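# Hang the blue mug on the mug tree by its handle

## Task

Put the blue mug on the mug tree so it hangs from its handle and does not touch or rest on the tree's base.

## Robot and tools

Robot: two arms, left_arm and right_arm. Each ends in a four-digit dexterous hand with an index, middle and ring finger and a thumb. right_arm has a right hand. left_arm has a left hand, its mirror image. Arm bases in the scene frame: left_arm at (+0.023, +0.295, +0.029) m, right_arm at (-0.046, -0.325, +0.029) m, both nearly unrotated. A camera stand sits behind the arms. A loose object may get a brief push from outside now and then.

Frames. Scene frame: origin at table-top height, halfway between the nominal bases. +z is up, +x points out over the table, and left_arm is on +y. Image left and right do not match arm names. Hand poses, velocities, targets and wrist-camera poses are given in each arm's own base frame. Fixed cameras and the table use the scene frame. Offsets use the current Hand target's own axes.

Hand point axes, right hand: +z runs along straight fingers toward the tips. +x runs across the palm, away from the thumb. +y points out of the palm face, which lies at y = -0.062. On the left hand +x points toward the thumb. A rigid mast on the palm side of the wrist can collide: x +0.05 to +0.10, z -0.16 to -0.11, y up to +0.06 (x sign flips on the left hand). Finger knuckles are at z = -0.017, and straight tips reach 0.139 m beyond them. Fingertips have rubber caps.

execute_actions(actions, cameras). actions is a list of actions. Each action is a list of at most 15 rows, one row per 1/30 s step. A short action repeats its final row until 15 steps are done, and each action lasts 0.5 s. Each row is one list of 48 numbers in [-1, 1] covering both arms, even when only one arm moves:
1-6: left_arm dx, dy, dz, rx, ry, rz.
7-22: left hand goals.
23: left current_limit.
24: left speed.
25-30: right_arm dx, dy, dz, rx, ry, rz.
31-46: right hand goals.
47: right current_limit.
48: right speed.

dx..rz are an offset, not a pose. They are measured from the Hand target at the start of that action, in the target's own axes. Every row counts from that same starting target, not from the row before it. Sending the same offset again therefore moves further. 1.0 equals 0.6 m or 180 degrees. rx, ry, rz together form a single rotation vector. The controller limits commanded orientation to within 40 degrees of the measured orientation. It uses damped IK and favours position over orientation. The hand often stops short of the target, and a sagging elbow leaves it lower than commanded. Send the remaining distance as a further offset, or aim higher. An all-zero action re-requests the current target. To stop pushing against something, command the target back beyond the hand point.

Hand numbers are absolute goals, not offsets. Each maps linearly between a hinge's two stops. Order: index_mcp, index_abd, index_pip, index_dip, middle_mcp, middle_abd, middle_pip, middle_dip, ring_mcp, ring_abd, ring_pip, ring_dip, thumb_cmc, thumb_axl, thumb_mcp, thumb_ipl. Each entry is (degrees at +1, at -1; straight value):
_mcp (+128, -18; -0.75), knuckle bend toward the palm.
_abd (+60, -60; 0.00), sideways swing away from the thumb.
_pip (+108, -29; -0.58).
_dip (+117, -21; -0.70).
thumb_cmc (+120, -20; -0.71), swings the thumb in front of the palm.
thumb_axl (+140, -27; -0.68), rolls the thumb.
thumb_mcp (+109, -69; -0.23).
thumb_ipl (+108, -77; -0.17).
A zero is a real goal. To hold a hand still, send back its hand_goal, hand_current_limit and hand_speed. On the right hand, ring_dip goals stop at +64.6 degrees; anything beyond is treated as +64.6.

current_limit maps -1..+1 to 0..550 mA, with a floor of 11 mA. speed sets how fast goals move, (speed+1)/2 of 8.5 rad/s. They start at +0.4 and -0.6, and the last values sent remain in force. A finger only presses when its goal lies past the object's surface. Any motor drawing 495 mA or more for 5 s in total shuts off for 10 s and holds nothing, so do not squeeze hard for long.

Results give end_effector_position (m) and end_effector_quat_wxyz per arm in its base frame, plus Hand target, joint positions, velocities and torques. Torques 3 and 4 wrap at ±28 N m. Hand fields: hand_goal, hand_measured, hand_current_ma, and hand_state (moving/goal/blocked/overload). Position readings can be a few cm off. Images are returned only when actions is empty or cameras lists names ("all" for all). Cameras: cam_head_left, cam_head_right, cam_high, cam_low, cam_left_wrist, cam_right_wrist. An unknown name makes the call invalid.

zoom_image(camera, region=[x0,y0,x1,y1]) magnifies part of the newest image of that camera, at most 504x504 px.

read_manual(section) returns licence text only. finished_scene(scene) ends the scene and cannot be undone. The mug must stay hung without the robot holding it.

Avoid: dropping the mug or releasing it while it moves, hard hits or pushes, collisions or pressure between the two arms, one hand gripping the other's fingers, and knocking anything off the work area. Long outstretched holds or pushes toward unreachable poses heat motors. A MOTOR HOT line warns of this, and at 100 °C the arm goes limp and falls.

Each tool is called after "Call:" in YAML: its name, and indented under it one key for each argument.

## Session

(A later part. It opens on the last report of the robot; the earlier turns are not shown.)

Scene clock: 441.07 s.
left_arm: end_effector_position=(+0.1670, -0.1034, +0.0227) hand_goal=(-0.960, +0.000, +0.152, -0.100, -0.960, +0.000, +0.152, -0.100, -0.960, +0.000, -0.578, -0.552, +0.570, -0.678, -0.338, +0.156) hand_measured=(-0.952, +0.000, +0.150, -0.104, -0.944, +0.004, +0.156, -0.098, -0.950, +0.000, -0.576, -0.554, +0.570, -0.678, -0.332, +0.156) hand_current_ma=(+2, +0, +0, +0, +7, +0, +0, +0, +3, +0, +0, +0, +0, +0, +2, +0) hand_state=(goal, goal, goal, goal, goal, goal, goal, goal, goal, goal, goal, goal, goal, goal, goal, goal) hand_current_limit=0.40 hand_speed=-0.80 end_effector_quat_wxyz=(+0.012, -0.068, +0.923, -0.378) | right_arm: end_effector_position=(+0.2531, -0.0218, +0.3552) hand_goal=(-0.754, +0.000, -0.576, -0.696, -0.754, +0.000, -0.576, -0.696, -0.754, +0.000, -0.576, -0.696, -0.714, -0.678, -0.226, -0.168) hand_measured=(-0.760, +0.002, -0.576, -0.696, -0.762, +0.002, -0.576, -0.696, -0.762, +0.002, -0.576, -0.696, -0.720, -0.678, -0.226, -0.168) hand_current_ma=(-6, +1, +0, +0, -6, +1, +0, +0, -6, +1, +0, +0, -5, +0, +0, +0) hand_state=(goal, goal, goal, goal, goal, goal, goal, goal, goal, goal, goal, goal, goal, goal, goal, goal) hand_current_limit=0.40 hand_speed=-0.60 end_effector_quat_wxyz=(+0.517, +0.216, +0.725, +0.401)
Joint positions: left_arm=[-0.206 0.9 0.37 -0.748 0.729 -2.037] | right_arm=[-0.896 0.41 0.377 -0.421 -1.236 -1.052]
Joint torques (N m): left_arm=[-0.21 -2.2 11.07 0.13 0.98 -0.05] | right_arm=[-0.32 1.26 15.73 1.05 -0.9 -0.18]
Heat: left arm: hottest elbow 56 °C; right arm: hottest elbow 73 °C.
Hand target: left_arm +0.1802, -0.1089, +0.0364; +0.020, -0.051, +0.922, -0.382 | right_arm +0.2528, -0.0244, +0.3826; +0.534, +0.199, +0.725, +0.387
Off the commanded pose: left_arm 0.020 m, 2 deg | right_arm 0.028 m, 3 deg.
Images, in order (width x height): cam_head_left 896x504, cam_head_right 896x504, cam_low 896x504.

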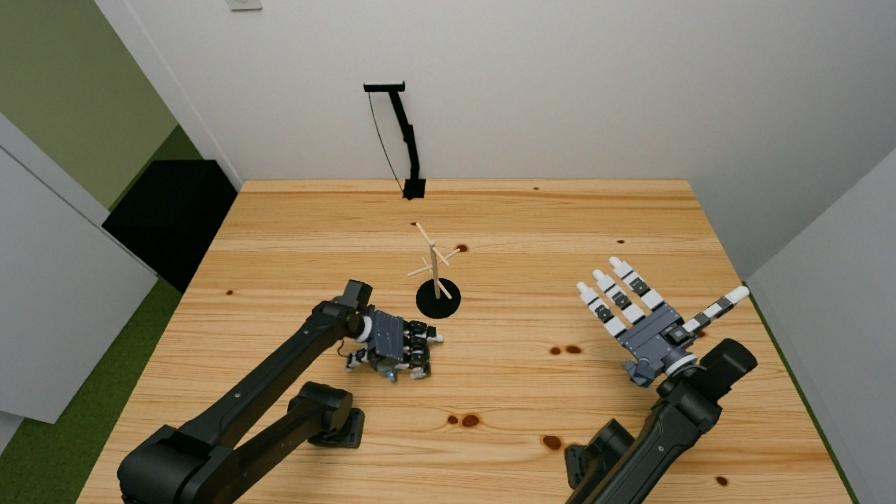

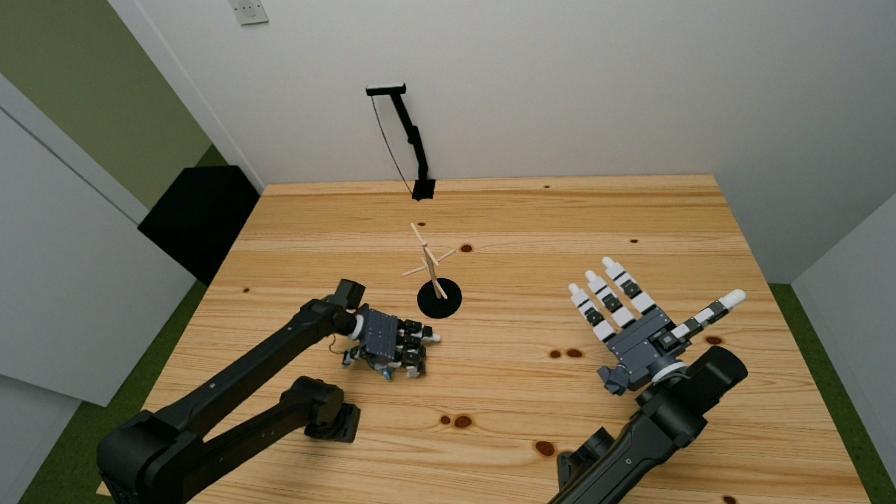

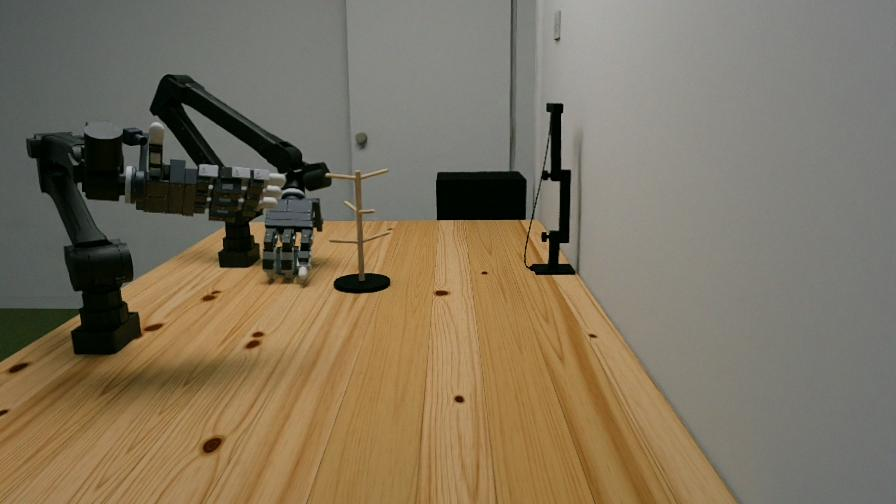

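Call:
execute_actions:
  actions:
    - [[0,0.0071,0.0071,0,0,0,-0.959,0,0.153,-0.1,-0.959,0,0.153,-0.1,-0.959,0,-0.577,-0.551,0.571,-0.678,-0.337,0.157,0.4,-0.8,0,0,0,0,0,0,-0.754,0,-0.576,-0.696,-0.754,0,-0.576,-0.696,-0.754,0,-0.576,-0.696,-0.714,-0.678,-0.226,-0.168,0.4,-0.6]]
  cameras: ["cam_head_left","cam_head_right","cam_low"]

Call:
zoom_image:
  camera: "cam_head_left"
  region: [330, 290, 450, 410]

Call:
zoom_image:
  camera: "cam_low"
  region: [230, 140, 380, 290]

Scene clock: 451.20 s.
left_arm: end_effector_position=(+0.1664, -0.1033, +0.0215) hand_goal=(-0.960, +0.000, +0.152, -0.100, -0.960, +0.000, +0.152, -0.100, -0.960, +0.000, -0.578, -0.552, +0.570, -0.678, -0.338, +0.156) hand_measured=(-0.952, +0.000, +0.150, -0.104, -0.944, +0.004, +0.156, -0.098, -0.950, +0.000, -0.576, -0.554, +0.570, -0.678, -0.332, +0.156) hand_current_ma=(+2, +0, +0, +0, +7, +0, +0, +0, +3, +0, +0, +0, +0, +0, +2, +0) hand_state=(goal, goal, goal, goal, goal, goal, goal, goal, goal, goal, goal, goal, goal, goal, goal, goal) hand_current_limit=0.40 hand_speed=-0.80 end_effector_quat_wxyz=(+0.010, -0.068, +0.923, -0.377) | right_arm: end_effector_position=(+0.2531, -0.0218, +0.3552) hand_goal=(-0.754, +0.000, -0.576, -0.696, -0.754, +0.000, -0.576, -0.696, -0.754, +0.000, -0.576, -0.696, -0.714, -0.678, -0.226, -0.168) hand_measured=(-0.760, +0.002, -0.576, -0.696, -0.762, +0.002, -0.576, -0.696, -0.762, +0.002, -0.576, -0.696, -0.720, -0.678, -0.226, -0.168) hand_current_ma=(-6, +1, +0, +0, -6, +1, +0, +0, -6, +1, +0, +0, -5, +0, +0, +0) hand_state=(goal, goal, goal, goal, goal, goal, goal, goal, goal, goal, goal, goal, goal, goal, goal, goal) hand_current_limit=0.40 hand_speed=-0.60 end_effector_quat_wxyz=(+0.517, +0.216, +0.725, +0.401)
Joint positions: left_arm=[-0.206 0.907 0.37 -0.748 0.73 -2.034] | right_arm=[-0.896 0.41 0.377 -0.421 -1.236 -1.052]
Joint torques (N m): left_arm=[-0.15 -1.85 10.22 0.91 0.98 -0.04] | right_arm=[-0.67 1.32 15.82 1.02 -0.85 -0.14]
Heat: left arm: hottest elbow 58 °C; right arm: hottest elbow 74 °C.
Hand target: left_arm +0.1802, -0.1089, +0.0304; +0.020, -0.051, +0.922, -0.382 | right_arm +0.2528, -0.0244, +0.3826; +0.534, +0.199, +0.725, +0.387
Off the commanded pose: left_arm 0.017 m, 2 deg | right_arm 0.028 m, 3 deg.
Images, in order (width x height): cam_head_left 896x504, cam_head_right 896x504, cam_low 896x504.

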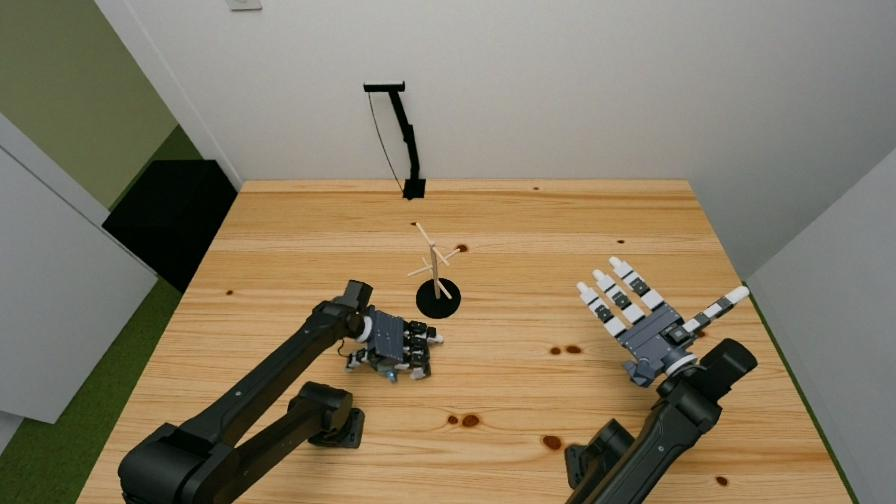

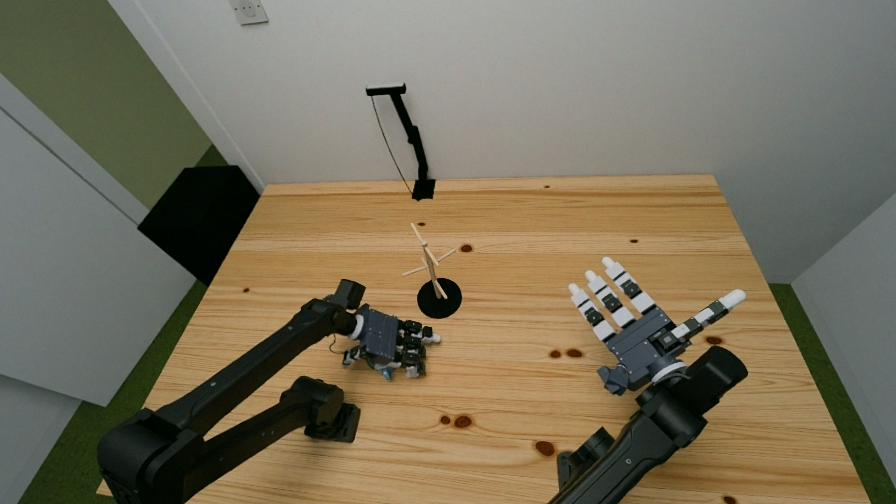

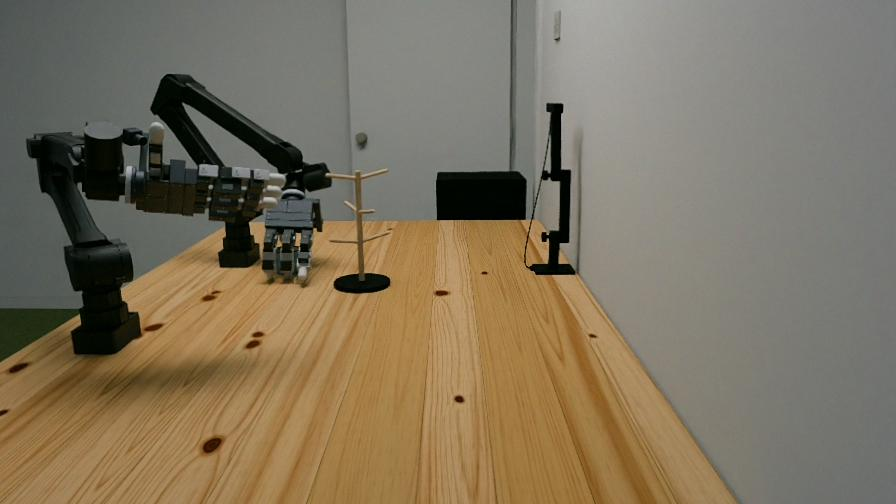

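Scaled by 4.200 from the camera's 896x504 image, which has a finer 1280x720 frame.

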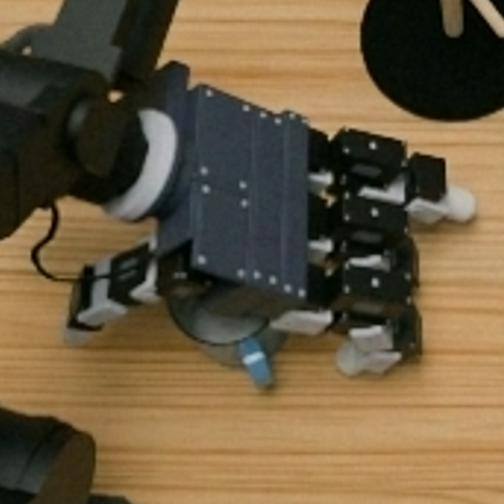

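Scaled by 3.360 from the camera's 896x504 image, which has a finer 1280x720 frame.

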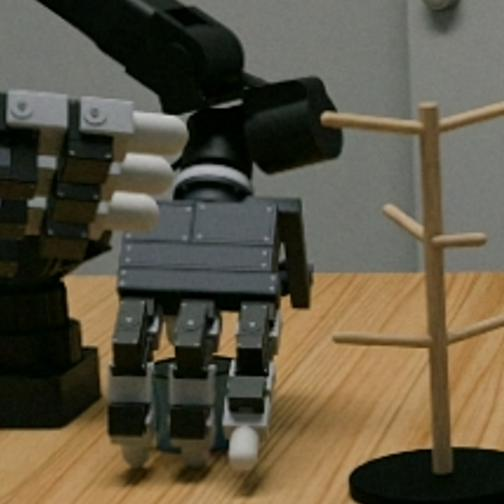

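Call:
execute_actions:
  actions:
    - [[-0.0158,-0.0105,0.0012,0,0,0,-0.959,0,0.153,-0.1,-0.959,0,0.153,-0.1,-0.959,0,-0.577,-0.551,0.571,-0.678,-0.337,0.157,0.4,-0.8,0,0,0,0,0,0,-0.754,0,-0.576,-0.696,-0.754,0,-0.576,-0.696,-0.754,0,-0.576,-0.696,-0.714,-0.678,-0.226,-0.168,0.4,-0.6]]
  cameras: ["cam_head_left","cam_head_right"]

Call:
zoom_image:
  camera: "cam_head_left"
  region: [330, 290, 450, 410]

Call:
zoom_image:
  camera: "cam_head_right"
  region: [330, 290, 450, 410]

Scene clock: 459.20 s.
left_arm: end_effector_position=(+0.1706, -0.1049, +0.0226) hand_goal=(-0.960, +0.000, +0.152, -0.100, -0.960, +0.000, +0.152, -0.100, -0.960, +0.000, -0.578, -0.552, +0.570, -0.678, -0.338, +0.156) hand_measured=(-0.952, +0.000, +0.150, -0.104, -0.944, +0.000, +0.156, -0.098, -0.950, +0.000, -0.576, -0.554, +0.570, -0.678, -0.332, +0.156) hand_current_ma=(+2, +0, +0, +0, +7, +0, +0, +0, +3, +0, +0, +0, +0, +0, +2, +0) hand_state=(goal, goal, goal, goal, goal, goal, goal, goal, goal, goal, goal, goal, goal, goal, goal, goal) hand_current_limit=0.40 hand_speed=-0.80 end_effector_quat_wxyz=(+0.004, -0.069, +0.924, -0.376) | right_arm: end_effector_position=(+0.2531, -0.0218, +0.3552) hand_goal=(-0.754, +0.000, -0.576, -0.696, -0.754, +0.000, -0.576, -0.696, -0.754, +0.000, -0.576, -0.696, -0.714, -0.678, -0.226, -0.168) hand_measured=(-0.760, +0.002, -0.576, -0.696, -0.762, +0.002, -0.576, -0.696, -0.762, +0.002, -0.576, -0.696, -0.720, -0.678, -0.226, -0.168) hand_current_ma=(-6, +1, +0, +0, -6, +1, +0, +0, -6, +1, +0, +0, -5, +0, +0, +0) hand_state=(goal, goal, goal, goal, goal, goal, goal, goal, goal, goal, goal, goal, goal, goal, goal, goal) hand_current_limit=0.40 hand_speed=-0.60 end_effector_quat_wxyz=(+0.517, +0.216, +0.725, +0.401)
Joint positions: left_arm=[-0.209 0.937 0.387 -0.748 0.73 -2.034] | right_arm=[-0.896 0.41 0.377 -0.421 -1.236 -1.052]
Joint torques (N m): left_arm=[-0.44 -2.2 10.85 1.26 0.89 -0.13] | right_arm=[-0.67 1.32 15.84 0.98 -0.88 -0.17]
Heat: left arm: hottest elbow 59 °C; right arm: hottest elbow 74 °C.
Hand target: left_arm +0.1902, -0.1128, +0.0343; +0.020, -0.051, +0.922, -0.382 | right_arm +0.2528, -0.0244, +0.3826; +0.534, +0.199, +0.725, +0.387
Off the commanded pose: left_arm 0.024 m, 3 deg | right_arm 0.028 m, 3 deg.
Images, in order (width x height): cam_head_left 896x504, cam_head_right 896x504.

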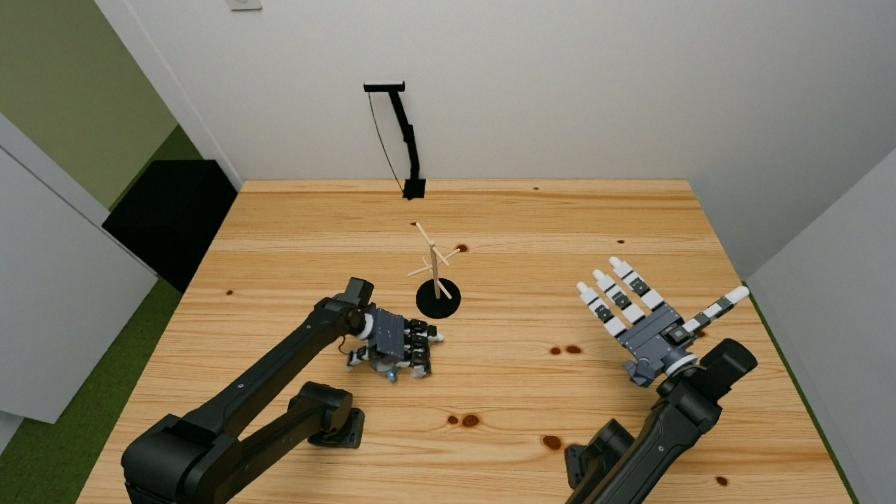

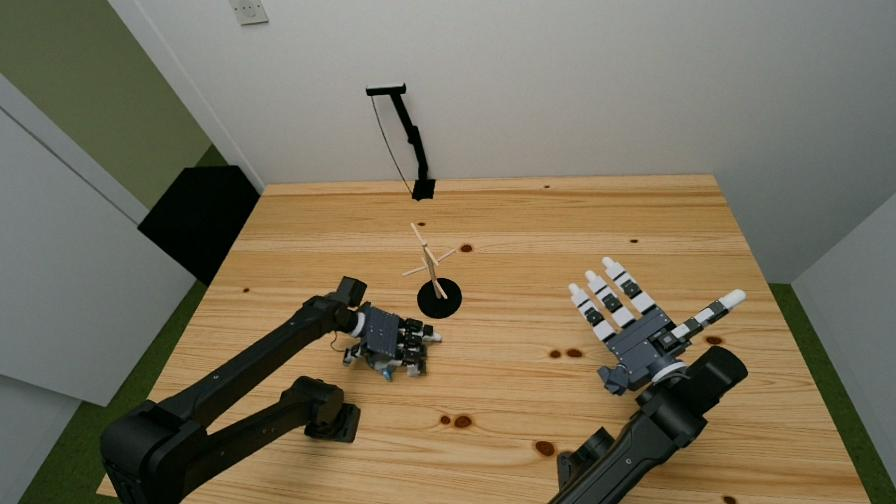

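Scaled by 4.200 from the camera's 896x504 image, which has a finer 1280x720 frame.

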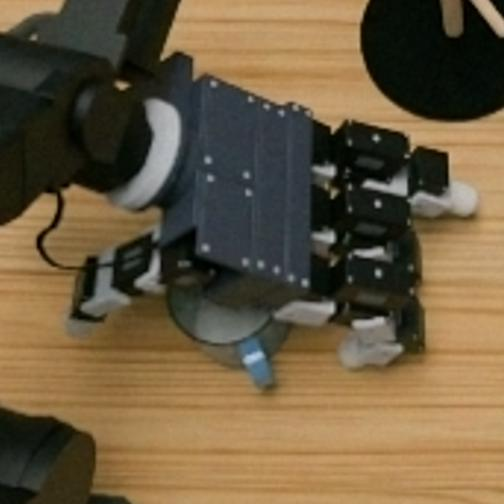

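Scaled by 4.200 from the camera's 896x504 image, which has a finer 1280x720 frame.

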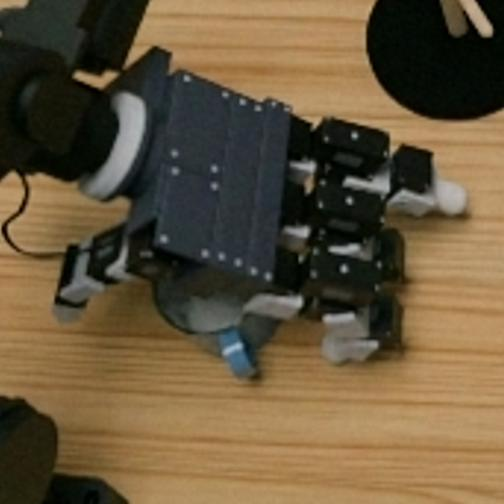

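Call:
execute_actions:
  actions:
    - [[0,0,0,0,0,0,-0.959,0,0.153,-0.1,-0.959,0,0.153,-0.1,-0.959,0,-0.577,-0.551,0.571,-0.678,-0.337,0.157,0.4,-0.8,0,0,0,0,0,0,-0.754,0,-0.576,-0.696,-0.754,0,-0.576,-0.696,-0.754,0,-0.576,-0.696,-0.714,-0.678,-0.226,-0.168,0.4,-0.6]]
  cameras: ["cam_head_left","cam_head_right"]

Call:
zoom_image:
  camera: "cam_head_left"
  region: [330, 290, 450, 410]

Call:
zoom_image:
  camera: "cam_head_right"
  region: [330, 290, 450, 410]

Scene clock: 466.80 s.
left_arm: end_effector_position=(+0.1706, -0.1049, +0.0226) hand_goal=(-0.960, +0.000, +0.152, -0.100, -0.960, +0.000, +0.152, -0.100, -0.960, +0.000, -0.578, -0.552, +0.570, -0.678, -0.338, +0.156) hand_measured=(-0.952, +0.000, +0.150, -0.104, -0.944, +0.000, +0.156, -0.098, -0.950, +0.000, -0.576, -0.554, +0.570, -0.678, -0.332, +0.156) hand_current_ma=(+2, +0, +0, +0, +7, +0, +0, +0, +3, +0, +0, +0, +0, +0, +2, +0) hand_state=(goal, goal, goal, goal, goal, goal, goal, goal, goal, goal, goal, goal, goal, goal, goal, goal) hand_current_limit=0.40 hand_speed=-0.80 end_effector_quat_wxyz=(+0.004, -0.069, +0.924, -0.376) | right_arm: end_effector_position=(+0.2531, -0.0218, +0.3552) hand_goal=(-0.754, +0.000, -0.576, -0.696, -0.754, +0.000, -0.576, -0.696, -0.754, +0.000, -0.576, -0.696, -0.714, -0.678, -0.226, -0.168) hand_measured=(-0.760, +0.002, -0.576, -0.696, -0.762, +0.002, -0.576, -0.696, -0.762, +0.002, -0.576, -0.696, -0.720, -0.678, -0.226, -0.168) hand_current_ma=(-6, +1, +0, +0, -6, +1, +0, +0, -6, +1, +0, +0, -5, +0, +0, +0) hand_state=(goal, goal, goal, goal, goal, goal, goal, goal, goal, goal, goal, goal, goal, goal, goal, goal) hand_current_limit=0.40 hand_speed=-0.60 end_effector_quat_wxyz=(+0.517, +0.216, +0.725, +0.401)
Joint positions: left_arm=[-0.209 0.937 0.387 -0.748 0.73 -2.034] | right_arm=[-0.896 0.41 0.377 -0.421 -1.236 -1.052]
Joint torques (N m): left_arm=[-0.44 -2.14 10.86 1.25 0.89 -0.13] | right_arm=[-0.79 1.67 15.87 0.95 -0.88 -0.18]
Heat: left arm: hottest elbow 59 °C; right arm: hottest elbow 74 °C.
Hand target: left_arm +0.1902, -0.1128, +0.0343; +0.020, -0.051, +0.922, -0.382 | right_arm +0.2528, -0.0244, +0.3826; +0.534, +0.199, +0.725, +0.387
Off the commanded pose: left_arm 0.024 m, 3 deg | right_arm 0.028 m, 3 deg.
Images, in order (width x height): cam_head_left 896x504, cam_head_right 896x504.

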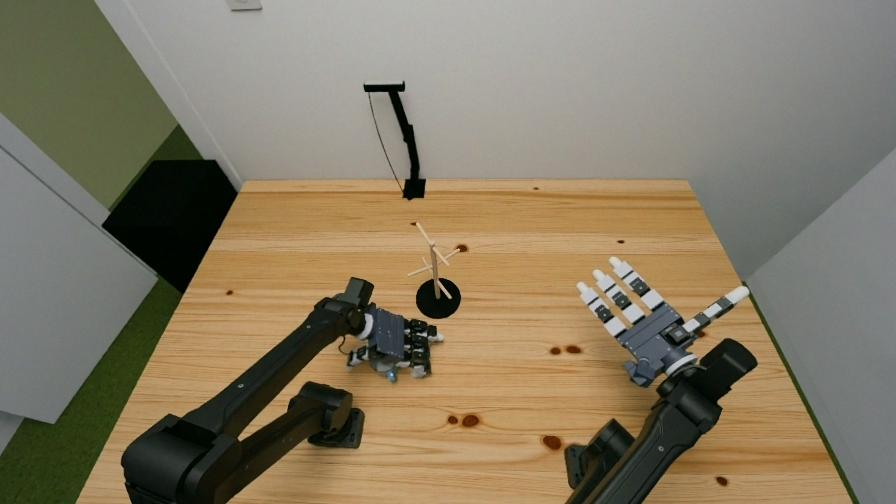

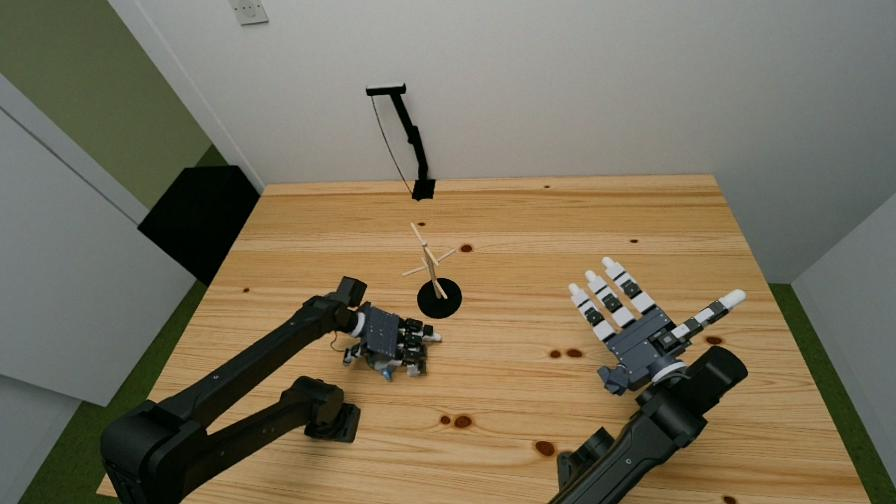

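Scaled by 4.200 from the camera's 896x504 image, which has a finer 1280x720 frame.

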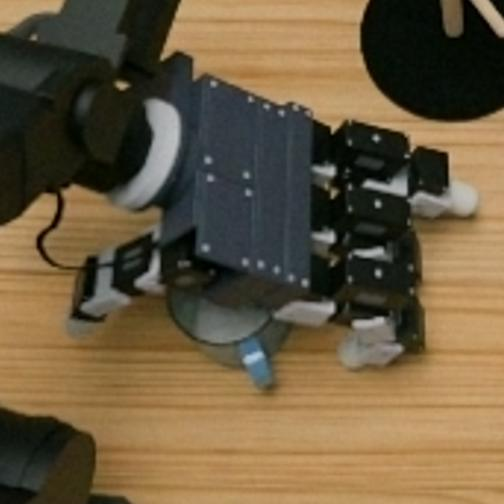

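Scaled by 4.200 from the camera's 896x504 image, which has a finer 1280x720 frame.

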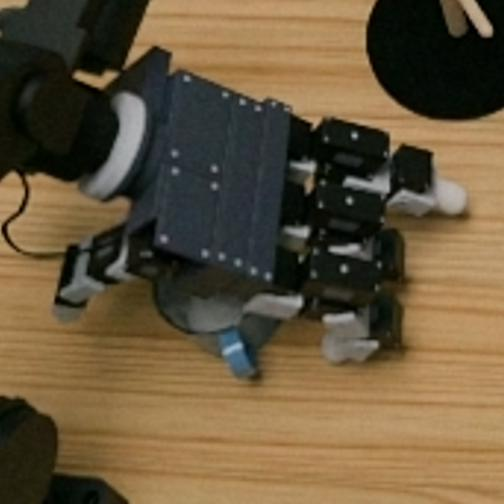

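Call:
execute_actions:
  actions:
    - [[-0.0155,-0.0082,0.0082,0,0,0,-0.959,0,0.153,-0.1,-0.959,0,0.153,-0.1,-0.959,0,-0.577,-0.551,0.571,-0.678,-0.337,0.157,0.4,-0.8,0,0,0,0,0,0,-0.754,0,-0.576,-0.696,-0.754,0,-0.576,-0.696,-0.754,0,-0.576,-0.696,-0.714,-0.678,-0.226,-0.168,0.4,-0.6]]
  cameras: ["cam_head_left","cam_head_right"]

Call:
zoom_image:
  camera: "cam_head_left"
  region: [330, 290, 450, 410]

Call:
zoom_image:
  camera: "cam_head_right"
  region: [330, 290, 450, 410]

Scene clock: 471.33 s.
left_arm: end_effector_position=(+0.1817, -0.1104, +0.0234) hand_goal=(-0.960, +0.000, +0.152, -0.100, -0.960, +0.000, +0.152, -0.100, -0.960, +0.000, -0.578, -0.552, +0.570, -0.678, -0.338, +0.156) hand_measured=(-0.952, +0.000, +0.150, -0.104, -0.944, +0.000, +0.156, -0.098, -0.950, +0.000, -0.576, -0.554, +0.570, -0.678, -0.332, +0.156) hand_current_ma=(+2, +0, +0, +0, +7, +0, +0, +0, +3, +0, +0, +0, +0, +0, +2, +0) hand_state=(goal, goal, goal, goal, goal, goal, goal, goal, goal, goal, goal, goal, goal, goal, goal, goal) hand_current_limit=0.40 hand_speed=-0.80 end_effector_quat_wxyz=(+0.006, -0.060, +0.924, -0.378) | right_arm: end_effector_position=(+0.2531, -0.0218, +0.3552) hand_goal=(-0.754, +0.000, -0.576, -0.696, -0.754, +0.000, -0.576, -0.696, -0.754, +0.000, -0.576, -0.696, -0.714, -0.678, -0.226, -0.168) hand_measured=(-0.760, +0.002, -0.576, -0.696, -0.762, +0.002, -0.576, -0.696, -0.762, +0.002, -0.576, -0.696, -0.720, -0.678, -0.226, -0.168) hand_current_ma=(-6, +1, +0, +0, -6, +1, +0, +0, -6, +1, +0, +0, -5, +0, +0, +0) hand_state=(goal, goal, goal, goal, goal, goal, goal, goal, goal, goal, goal, goal, goal, goal, goal, goal) hand_current_limit=0.40 hand_speed=-0.60 end_effector_quat_wxyz=(+0.517, +0.216, +0.725, +0.401)
Joint positions: left_arm=[-0.224 0.976 0.409 -0.719 0.73 -2.035] | right_arm=[-0.896 0.41 0.377 -0.421 -1.236 -1.052]
Joint torques (N m): left_arm=[-0.5 -2.37 10.67 1.46 0.73 -0.32] | right_arm=[-1.03 1.44 15.94 1.14 -0.87 -0.15]
Heat: left arm: hottest elbow 59 °C; right arm: hottest elbow 74 °C.
Hand target: left_arm +0.2002, -0.1187, +0.0343; +0.020, -0.051, +0.922, -0.382 | right_arm +0.2528, -0.0244, +0.3826; +0.534, +0.199, +0.725, +0.387
Off the commanded pose: left_arm 0.023 m, 2 deg | right_arm 0.028 m, 3 deg.
Images, in order (width x height): cam_head_left 896x504, cam_head_right 896x504.

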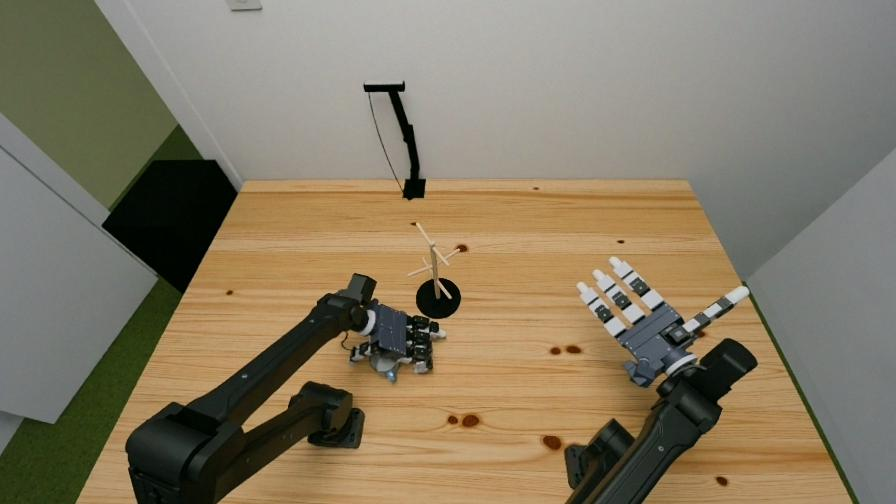

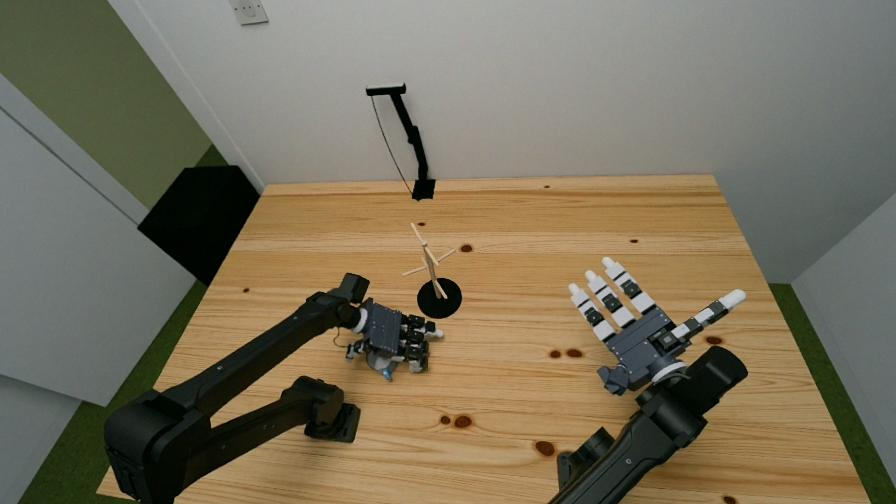

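Scaled by 4.200 from the camera's 896x504 image, which has a finer 1280x720 frame.

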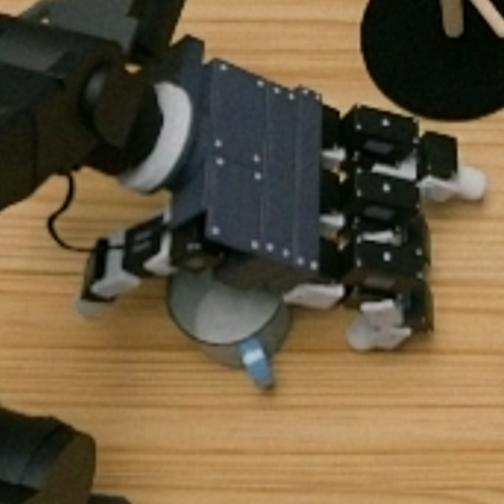

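Scaled by 4.200 from the camera's 896x504 image, which has a finer 1280x720 frame.

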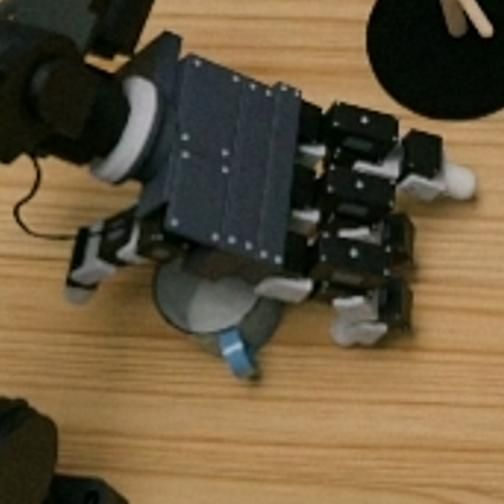

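Call:
execute_actions:
  actions:
    - [[0,0,0,0,0,0,-0.95,0,0.6,-0.25,-0.95,0,0.6,-0.25,-0.959,0,-0.577,-0.551,0.571,-0.678,0.05,0.22,0.2,-0.85,0,0,0,0,0,0,-0.754,0,-0.576,-0.696,-0.754,0,-0.576,-0.696,-0.754,0,-0.576,-0.696,-0.714,-0.678,-0.226,-0.168,0.4,-0.6]]
    - [[0,0,0,0,0,0,-0.95,0,0.6,-0.25,-0.95,0,0.6,-0.25,-0.959,0,-0.577,-0.551,0.571,-0.678,0.05,0.22,0.2,-0.85,0,0,0,0,0,0,-0.754,0,-0.576,-0.696,-0.754,0,-0.576,-0.696,-0.754,0,-0.576,-0.696,-0.714,-0.678,-0.226,-0.168,0.4,-0.6]]
  cameras: ["cam_head_left"]

Call:
zoom_image:
  camera: "cam_head_left"
  region: [330, 290, 450, 410]

Scene clock: 481.67 s.
left_arm: end_effector_position=(+0.1817, -0.1105, +0.0234) hand_goal=(-0.950, +0.000, +0.600, -0.250, -0.950, +0.000, +0.600, -0.250, -0.960, +0.000, -0.578, -0.552, +0.570, -0.678, +0.050, +0.220) hand_measured=(-0.948, +0.000, +0.594, -0.248, -0.944, +0.000, +0.596, -0.248, -0.950, +0.000, -0.576, -0.554, +0.570, -0.678, +0.008, +0.212) hand_current_ma=(+0, +0, -1, +0, +1, +0, -1, +0, +3, +0, +0, +0, +0, +0, -61, -3) hand_state=(goal, goal, goal, goal, goal, goal, goal, goal, goal, goal, goal, goal, goal, goal, blocked, goal) hand_current_limit=0.20 hand_speed=-0.85 end_effector_quat_wxyz=(+0.006, -0.061, +0.924, -0.378) | right_arm: end_effector_position=(+0.2531, -0.0218, +0.3552) hand_goal=(-0.754, +0.000, -0.576, -0.696, -0.754, +0.000, -0.576, -0.696, -0.754, +0.000, -0.576, -0.696, -0.714, -0.678, -0.226, -0.168) hand_measured=(-0.760, +0.002, -0.576, -0.696, -0.762, +0.002, -0.576, -0.696, -0.762, +0.002, -0.576, -0.696, -0.720, -0.678, -0.226, -0.168) hand_current_ma=(-6, +1, +0, +0, -6, +1, +0, +0, -6, +1, +0, +0, -5, +0, +0, +0) hand_state=(goal, goal, goal, goal, goal, goal, goal, goal, goal, goal, goal, goal, goal, goal, goal, goal) hand_current_limit=0.40 hand_speed=-0.60 end_effector_quat_wxyz=(+0.517, +0.216, +0.725, +0.401)
Joint positions: left_arm=[-0.224 0.976 0.409 -0.718 0.73 -2.036] | right_arm=[-0.896 0.41 0.377 -0.421 -1.236 -1.052]
Joint torques (N m): left_arm=[-0.44 -2.73 10.69 1.46 0.73 -0.32] | right_arm=[-1.2 1.14 15.87 0.95 -0.86 -0.17]
Heat: left arm: hottest elbow 60 °C; right arm: hottest elbow 74 °C.
Hand target: left_arm +0.2003, -0.1187, +0.0344; +0.021, -0.051, +0.922, -0.382 | right_arm +0.2528, -0.0244, +0.3826; +0.534, +0.199, +0.725, +0.387
Off the commanded pose: left_arm 0.023 m, 2 deg | right_arm 0.028 m, 3 deg.
Images, in order (width x height): cam_head_left 896x504.

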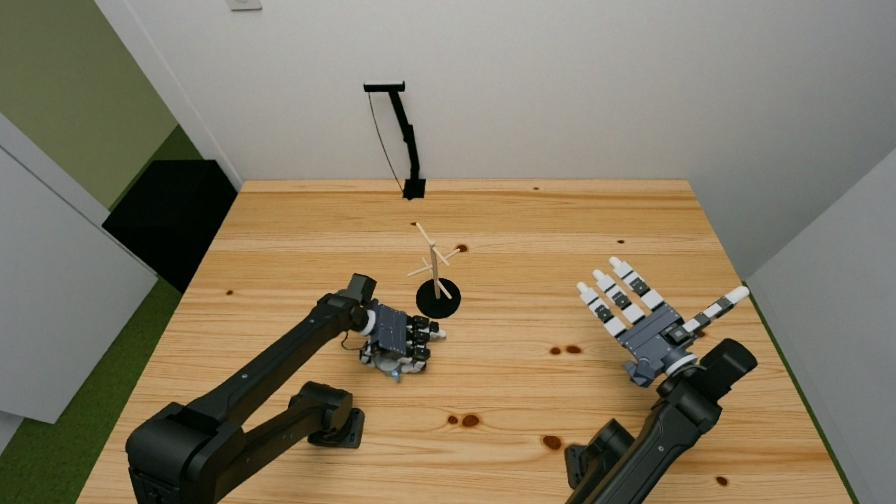

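Scaled by 4.200 from the camera's 896x504 image, which has a finer 1280x720 frame.

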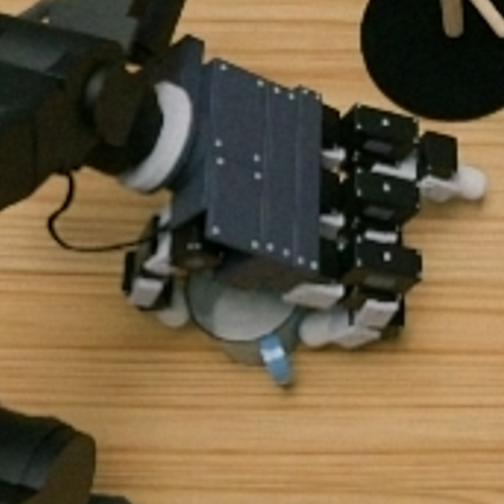

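Call:
execute_actions:
  actions:
    - [[0,0,0,0,0,0,-0.9,0,0.8,-0.1,-0.9,0,0.8,-0.1,-0.959,0,-0.577,-0.551,0.571,-0.678,0.35,0.3,0.4,-0.85,0,0,0,0,0,0,-0.754,0,-0.576,-0.696,-0.754,0,-0.576,-0.696,-0.754,0,-0.576,-0.696,-0.714,-0.678,-0.226,-0.168,0.4,-0.6]]
    - [[0,0,0,0,0,0,-0.9,0,0.8,-0.1,-0.9,0,0.8,-0.1,-0.959,0,-0.577,-0.551,0.571,-0.678,0.35,0.3,0.4,-0.85,0,0,0,0,0,0,-0.754,0,-0.576,-0.696,-0.754,0,-0.576,-0.696,-0.754,0,-0.576,-0.696,-0.714,-0.678,-0.226,-0.168,0.4,-0.6]]
  cameras: ["cam_head_left"]

Call:
zoom_image:
  camera: "cam_head_left"
  region: [330, 290, 450, 410]

Scene clock: 486.33 s.
left_arm: end_effector_position=(+0.1814, -0.1104, +0.0230) hand_goal=(-0.900, +0.000, +0.800, -0.100, -0.900, +0.000, +0.800, -0.100, -0.960, +0.000, -0.578, -0.552, +0.570, -0.678, +0.350, +0.300) hand_measured=(-0.976, -0.002, +0.632, -0.180, -0.956, +0.002, +0.666, -0.176, -0.950, +0.000, -0.576, -0.554, +0.542, -0.688, +0.008, +0.216) hand_current_ma=(-125, +0, -385, -121, -70, +0, -311, -114, +3, +0, +0, +0, -18, -4, -385, -228) hand_state=(blocked, goal, blocked, blocked, blocked, goal, blocked, blocked, goal, goal, goal, goal, blocked, goal, blocked, blocked) hand_current_limit=0.40 hand_speed=-0.85 end_effector_quat_wxyz=(+0.004, -0.061, +0.924, -0.377) | right_arm: end_effector_position=(+0.2531, -0.0218, +0.3552) hand_goal=(-0.754, +0.000, -0.576, -0.696, -0.754, +0.000, -0.576, -0.696, -0.754, +0.000, -0.576, -0.696, -0.714, -0.678, -0.226, -0.168) hand_measured=(-0.760, +0.002, -0.576, -0.696, -0.762, +0.002, -0.576, -0.696, -0.762, +0.002, -0.576, -0.696, -0.720, -0.678, -0.226, -0.168) hand_current_ma=(-6, +1, +0, +0, -6, +1, +0, +0, -6, +1, +0, +0, -5, +0, +0, +0) hand_state=(goal, goal, goal, goal, goal, goal, goal, goal, goal, goal, goal, goal, goal, goal, goal, goal) hand_current_limit=0.40 hand_speed=-0.60 end_effector_quat_wxyz=(+0.517, +0.216, +0.725, +0.401)
Joint positions: left_arm=[-0.224 0.979 0.409 -0.718 0.73 -2.036] | right_arm=[-0.896 0.41 0.377 -0.421 -1.236 -1.052]
Joint torques (N m): left_arm=[-0.5 -2.84 10.65 1.46 0.73 -0.32] | right_arm=[-0.85 1.03 15.86 1.02 -0.89 -0.18]
Heat: left arm: hottest elbow 61 °C; right arm: hottest elbow 74 °C.
Hand target: left_arm +0.2003, -0.1187, +0.0343; +0.020, -0.051, +0.922, -0.382 | right_arm +0.2528, -0.0244, +0.3826; +0.534, +0.199, +0.725, +0.387
Off the commanded pose: left_arm 0.024 m, 2 deg | right_arm 0.028 m, 3 deg.
Images, in order (width x height): cam_head_left 896x504.

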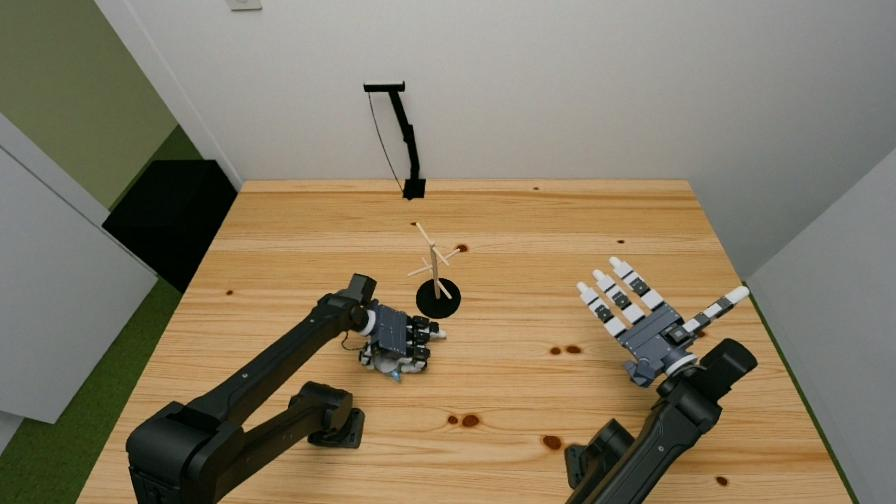

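Scaled by 4.200 from the camera's 896x504 image, which has a finer 1280x720 frame.

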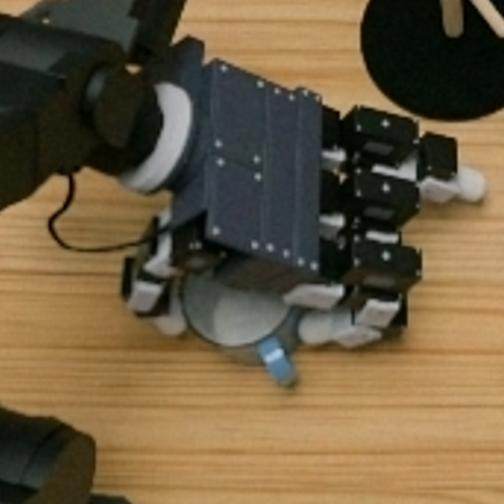

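Call:
execute_actions:
  actions:
    - [[0,-0.06,-0.06,0,0,0,-0.9,0,0.8,-0.1,-0.9,0,0.8,-0.1,-0.959,0,-0.577,-0.551,0.571,-0.678,0.35,0.3,0.4,-0.85,0,0,0,0,0,0,-0.754,0,-0.576,-0.696,-0.754,0,-0.576,-0.696,-0.754,0,-0.576,-0.696,-0.714,-0.678,-0.226,-0.168,0.4,-0.6]]
    - [[0,-0.08,-0.08,0,0,0,-0.9,0,0.8,-0.1,-0.9,0,0.8,-0.1,-0.959,0,-0.577,-0.551,0.571,-0.678,0.35,0.3,0.4,-0.85,0,0,0,0,0,0,-0.754,0,-0.576,-0.696,-0.754,0,-0.576,-0.696,-0.754,0,-0.576,-0.696,-0.714,-0.678,-0.226,-0.168,0.4,-0.6]]
    - [[0,-0.08,-0.08,0,0,0,-0.9,0,0.8,-0.1,-0.9,0,0.8,-0.1,-0.959,0,-0.577,-0.551,0.571,-0.678,0.35,0.3,0.4,-0.85,0,0,0,0,0,0,-0.754,0,-0.576,-0.696,-0.754,0,-0.576,-0.696,-0.754,0,-0.576,-0.696,-0.714,-0.678,-0.226,-0.168,0.4,-0.6]]
  cameras: ["cam_head_left","cam_head_right","cam_high","cam_low"]

Call:
zoom_image:
  camera: "cam_head_left"
  region: [395, 220, 475, 330]

Call:
zoom_image:
  camera: "cam_head_right"
  region: [390, 220, 470, 330]

Call:
zoom_image:
  camera: "cam_low"
  region: [250, 80, 410, 300]

Call:
zoom_image:
  camera: "cam_high"
  region: [340, 60, 500, 290]

Call:
zoom_image:
  camera: "cam_head_left"
  region: [300, 270, 440, 410]

Scene clock: 497.50 s.
left_arm: end_effector_position=(+0.1929, -0.1160, +0.2016) hand_goal=(-0.900, +0.000, +0.800, -0.100, -0.900, +0.000, +0.800, -0.100, -0.960, +0.000, -0.578, -0.552, +0.570, -0.678, +0.350, +0.300) hand_measured=(-0.978, -0.002, +0.634, -0.180, -0.956, +0.002, +0.668, -0.176, -0.950, +0.000, -0.576, -0.554, +0.542, -0.688, +0.008, +0.216) hand_current_ma=(-130, +0, -385, -121, -71, +0, -302, -114, +3, +0, +0, +0, -20, -4, -385, -228) hand_state=(blocked, goal, blocked, blocked, blocked, goal, blocked, blocked, goal, goal, goal, goal, blocked, goal, blocked, blocked) hand_current_limit=0.40 hand_speed=-0.85 end_effector_quat_wxyz=(+0.007, -0.059, +0.924, -0.377) | right_arm: end_effector_position=(+0.2531, -0.0218, +0.3552) hand_goal=(-0.754, +0.000, -0.576, -0.696, -0.754, +0.000, -0.576, -0.696, -0.754, +0.000, -0.576, -0.696, -0.714, -0.678, -0.226, -0.168) hand_measured=(-0.760, +0.002, -0.576, -0.696, -0.762, +0.002, -0.576, -0.696, -0.762, +0.002, -0.576, -0.696, -0.720, -0.678, -0.226, -0.168) hand_current_ma=(-6, +1, +0, +0, -6, +1, +0, +0, -6, +1, +0, +0, -5, +0, +0, +0) hand_state=(goal, goal, goal, goal, goal, goal, goal, goal, goal, goal, goal, goal, goal, goal, goal, goal) hand_current_limit=0.40 hand_speed=-0.60 end_effector_quat_wxyz=(+0.517, +0.216, +0.725, +0.401)
Joint positions: left_arm=[-0.239 0.831 0.828 -1.268 0.724 -2.053] | right_arm=[-0.896 0.41 0.377 -0.421 -1.236 -1.052]
Joint torques (N m): left_arm=[0.79 -3.37 12.74 0.23 0.9 -0.16] | right_arm=[-0.97 1.61 15.9 1.09 -0.86 -0.17]
Heat: left arm: hottest elbow 61 °C; right arm: hottest elbow 74 °C.
Hand target: left_arm +0.2004, -0.1186, +0.2209; +0.020, -0.051, +0.922, -0.382 | right_arm +0.2528, -0.0244, +0.3826; +0.534, +0.199, +0.725, +0.387
Off the commanded pose: left_arm 0.021 m, 2 deg | right_arm 0.028 m, 3 deg.
Images, in order (width x height): cam_head_left 896x504, cam_head_right 896x504, cam_high 896x504, cam_low 896x504.

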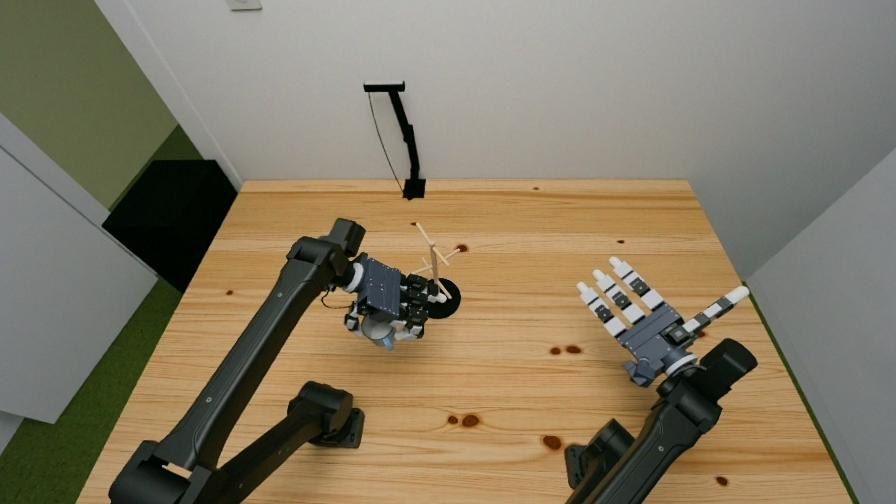

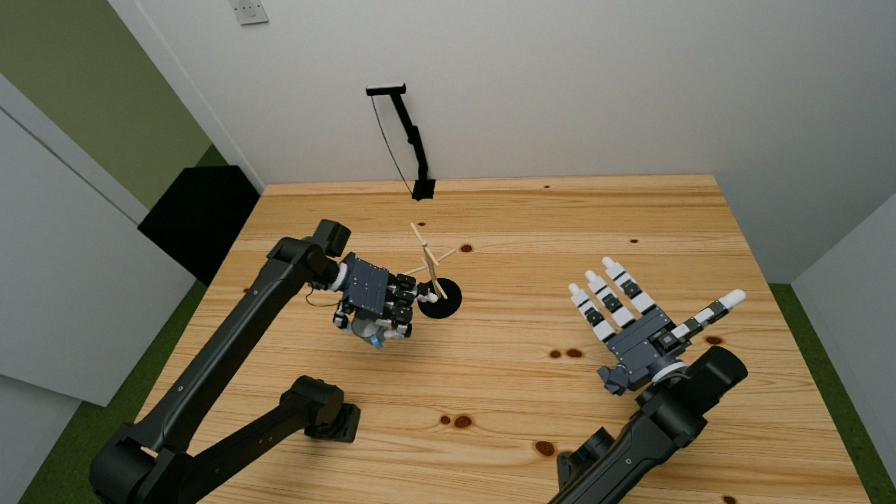

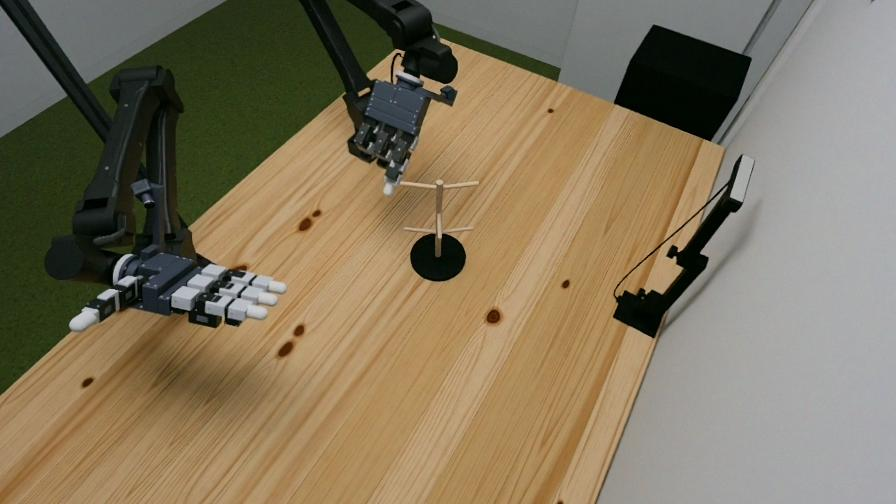

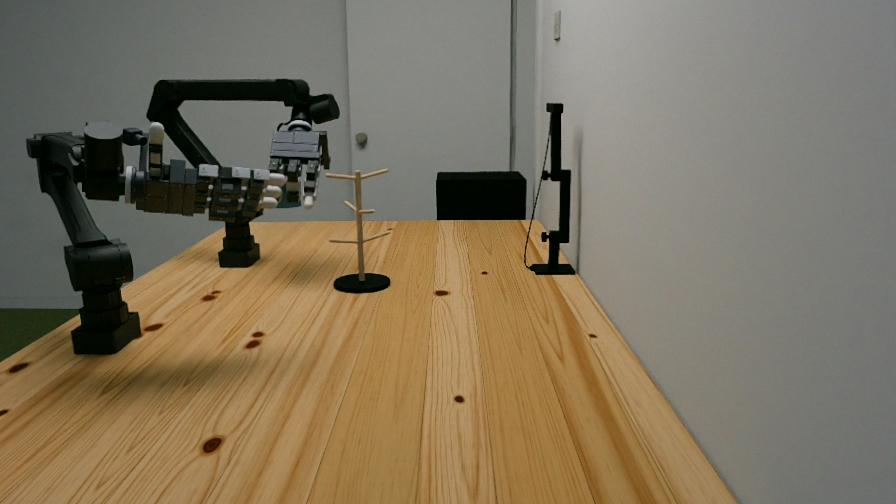

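Scaled by 4.582 from the camera's 896x504 image, which has a finer 1280x720 frame.

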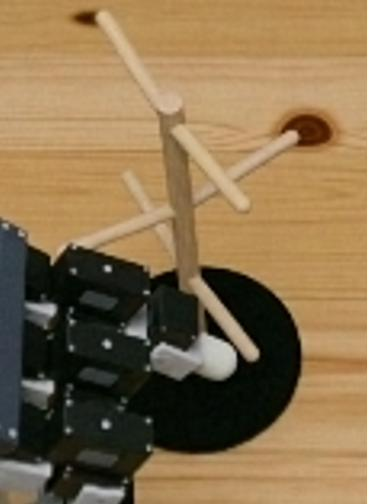

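Scaled by 4.582 from the camera's 896x504 image, which has a finer 1280x720 frame.

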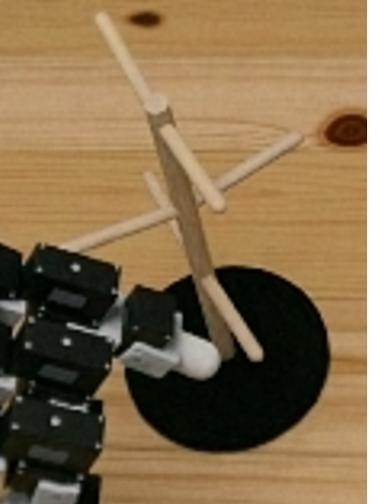

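Scaled by 2.291 from the camera's 896x504 image, which has a finer 1280x720 frame.

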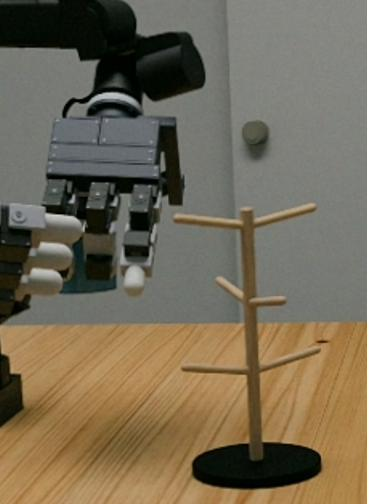

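Scaled by 2.191 from the camera's 896x504 image, which has a finer 1280x720 frame.

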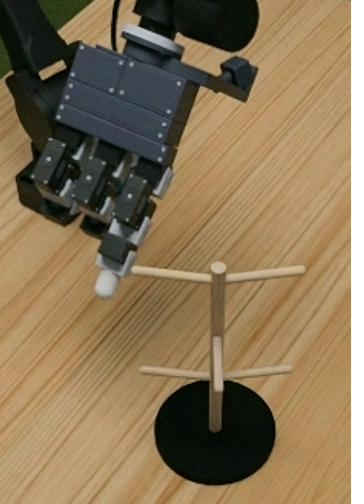

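Scaled by 3.600 from the camera's 896x504 image, which has a finer 1280x720 frame.

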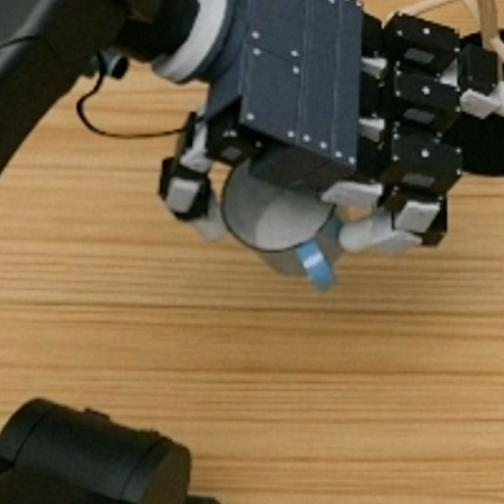

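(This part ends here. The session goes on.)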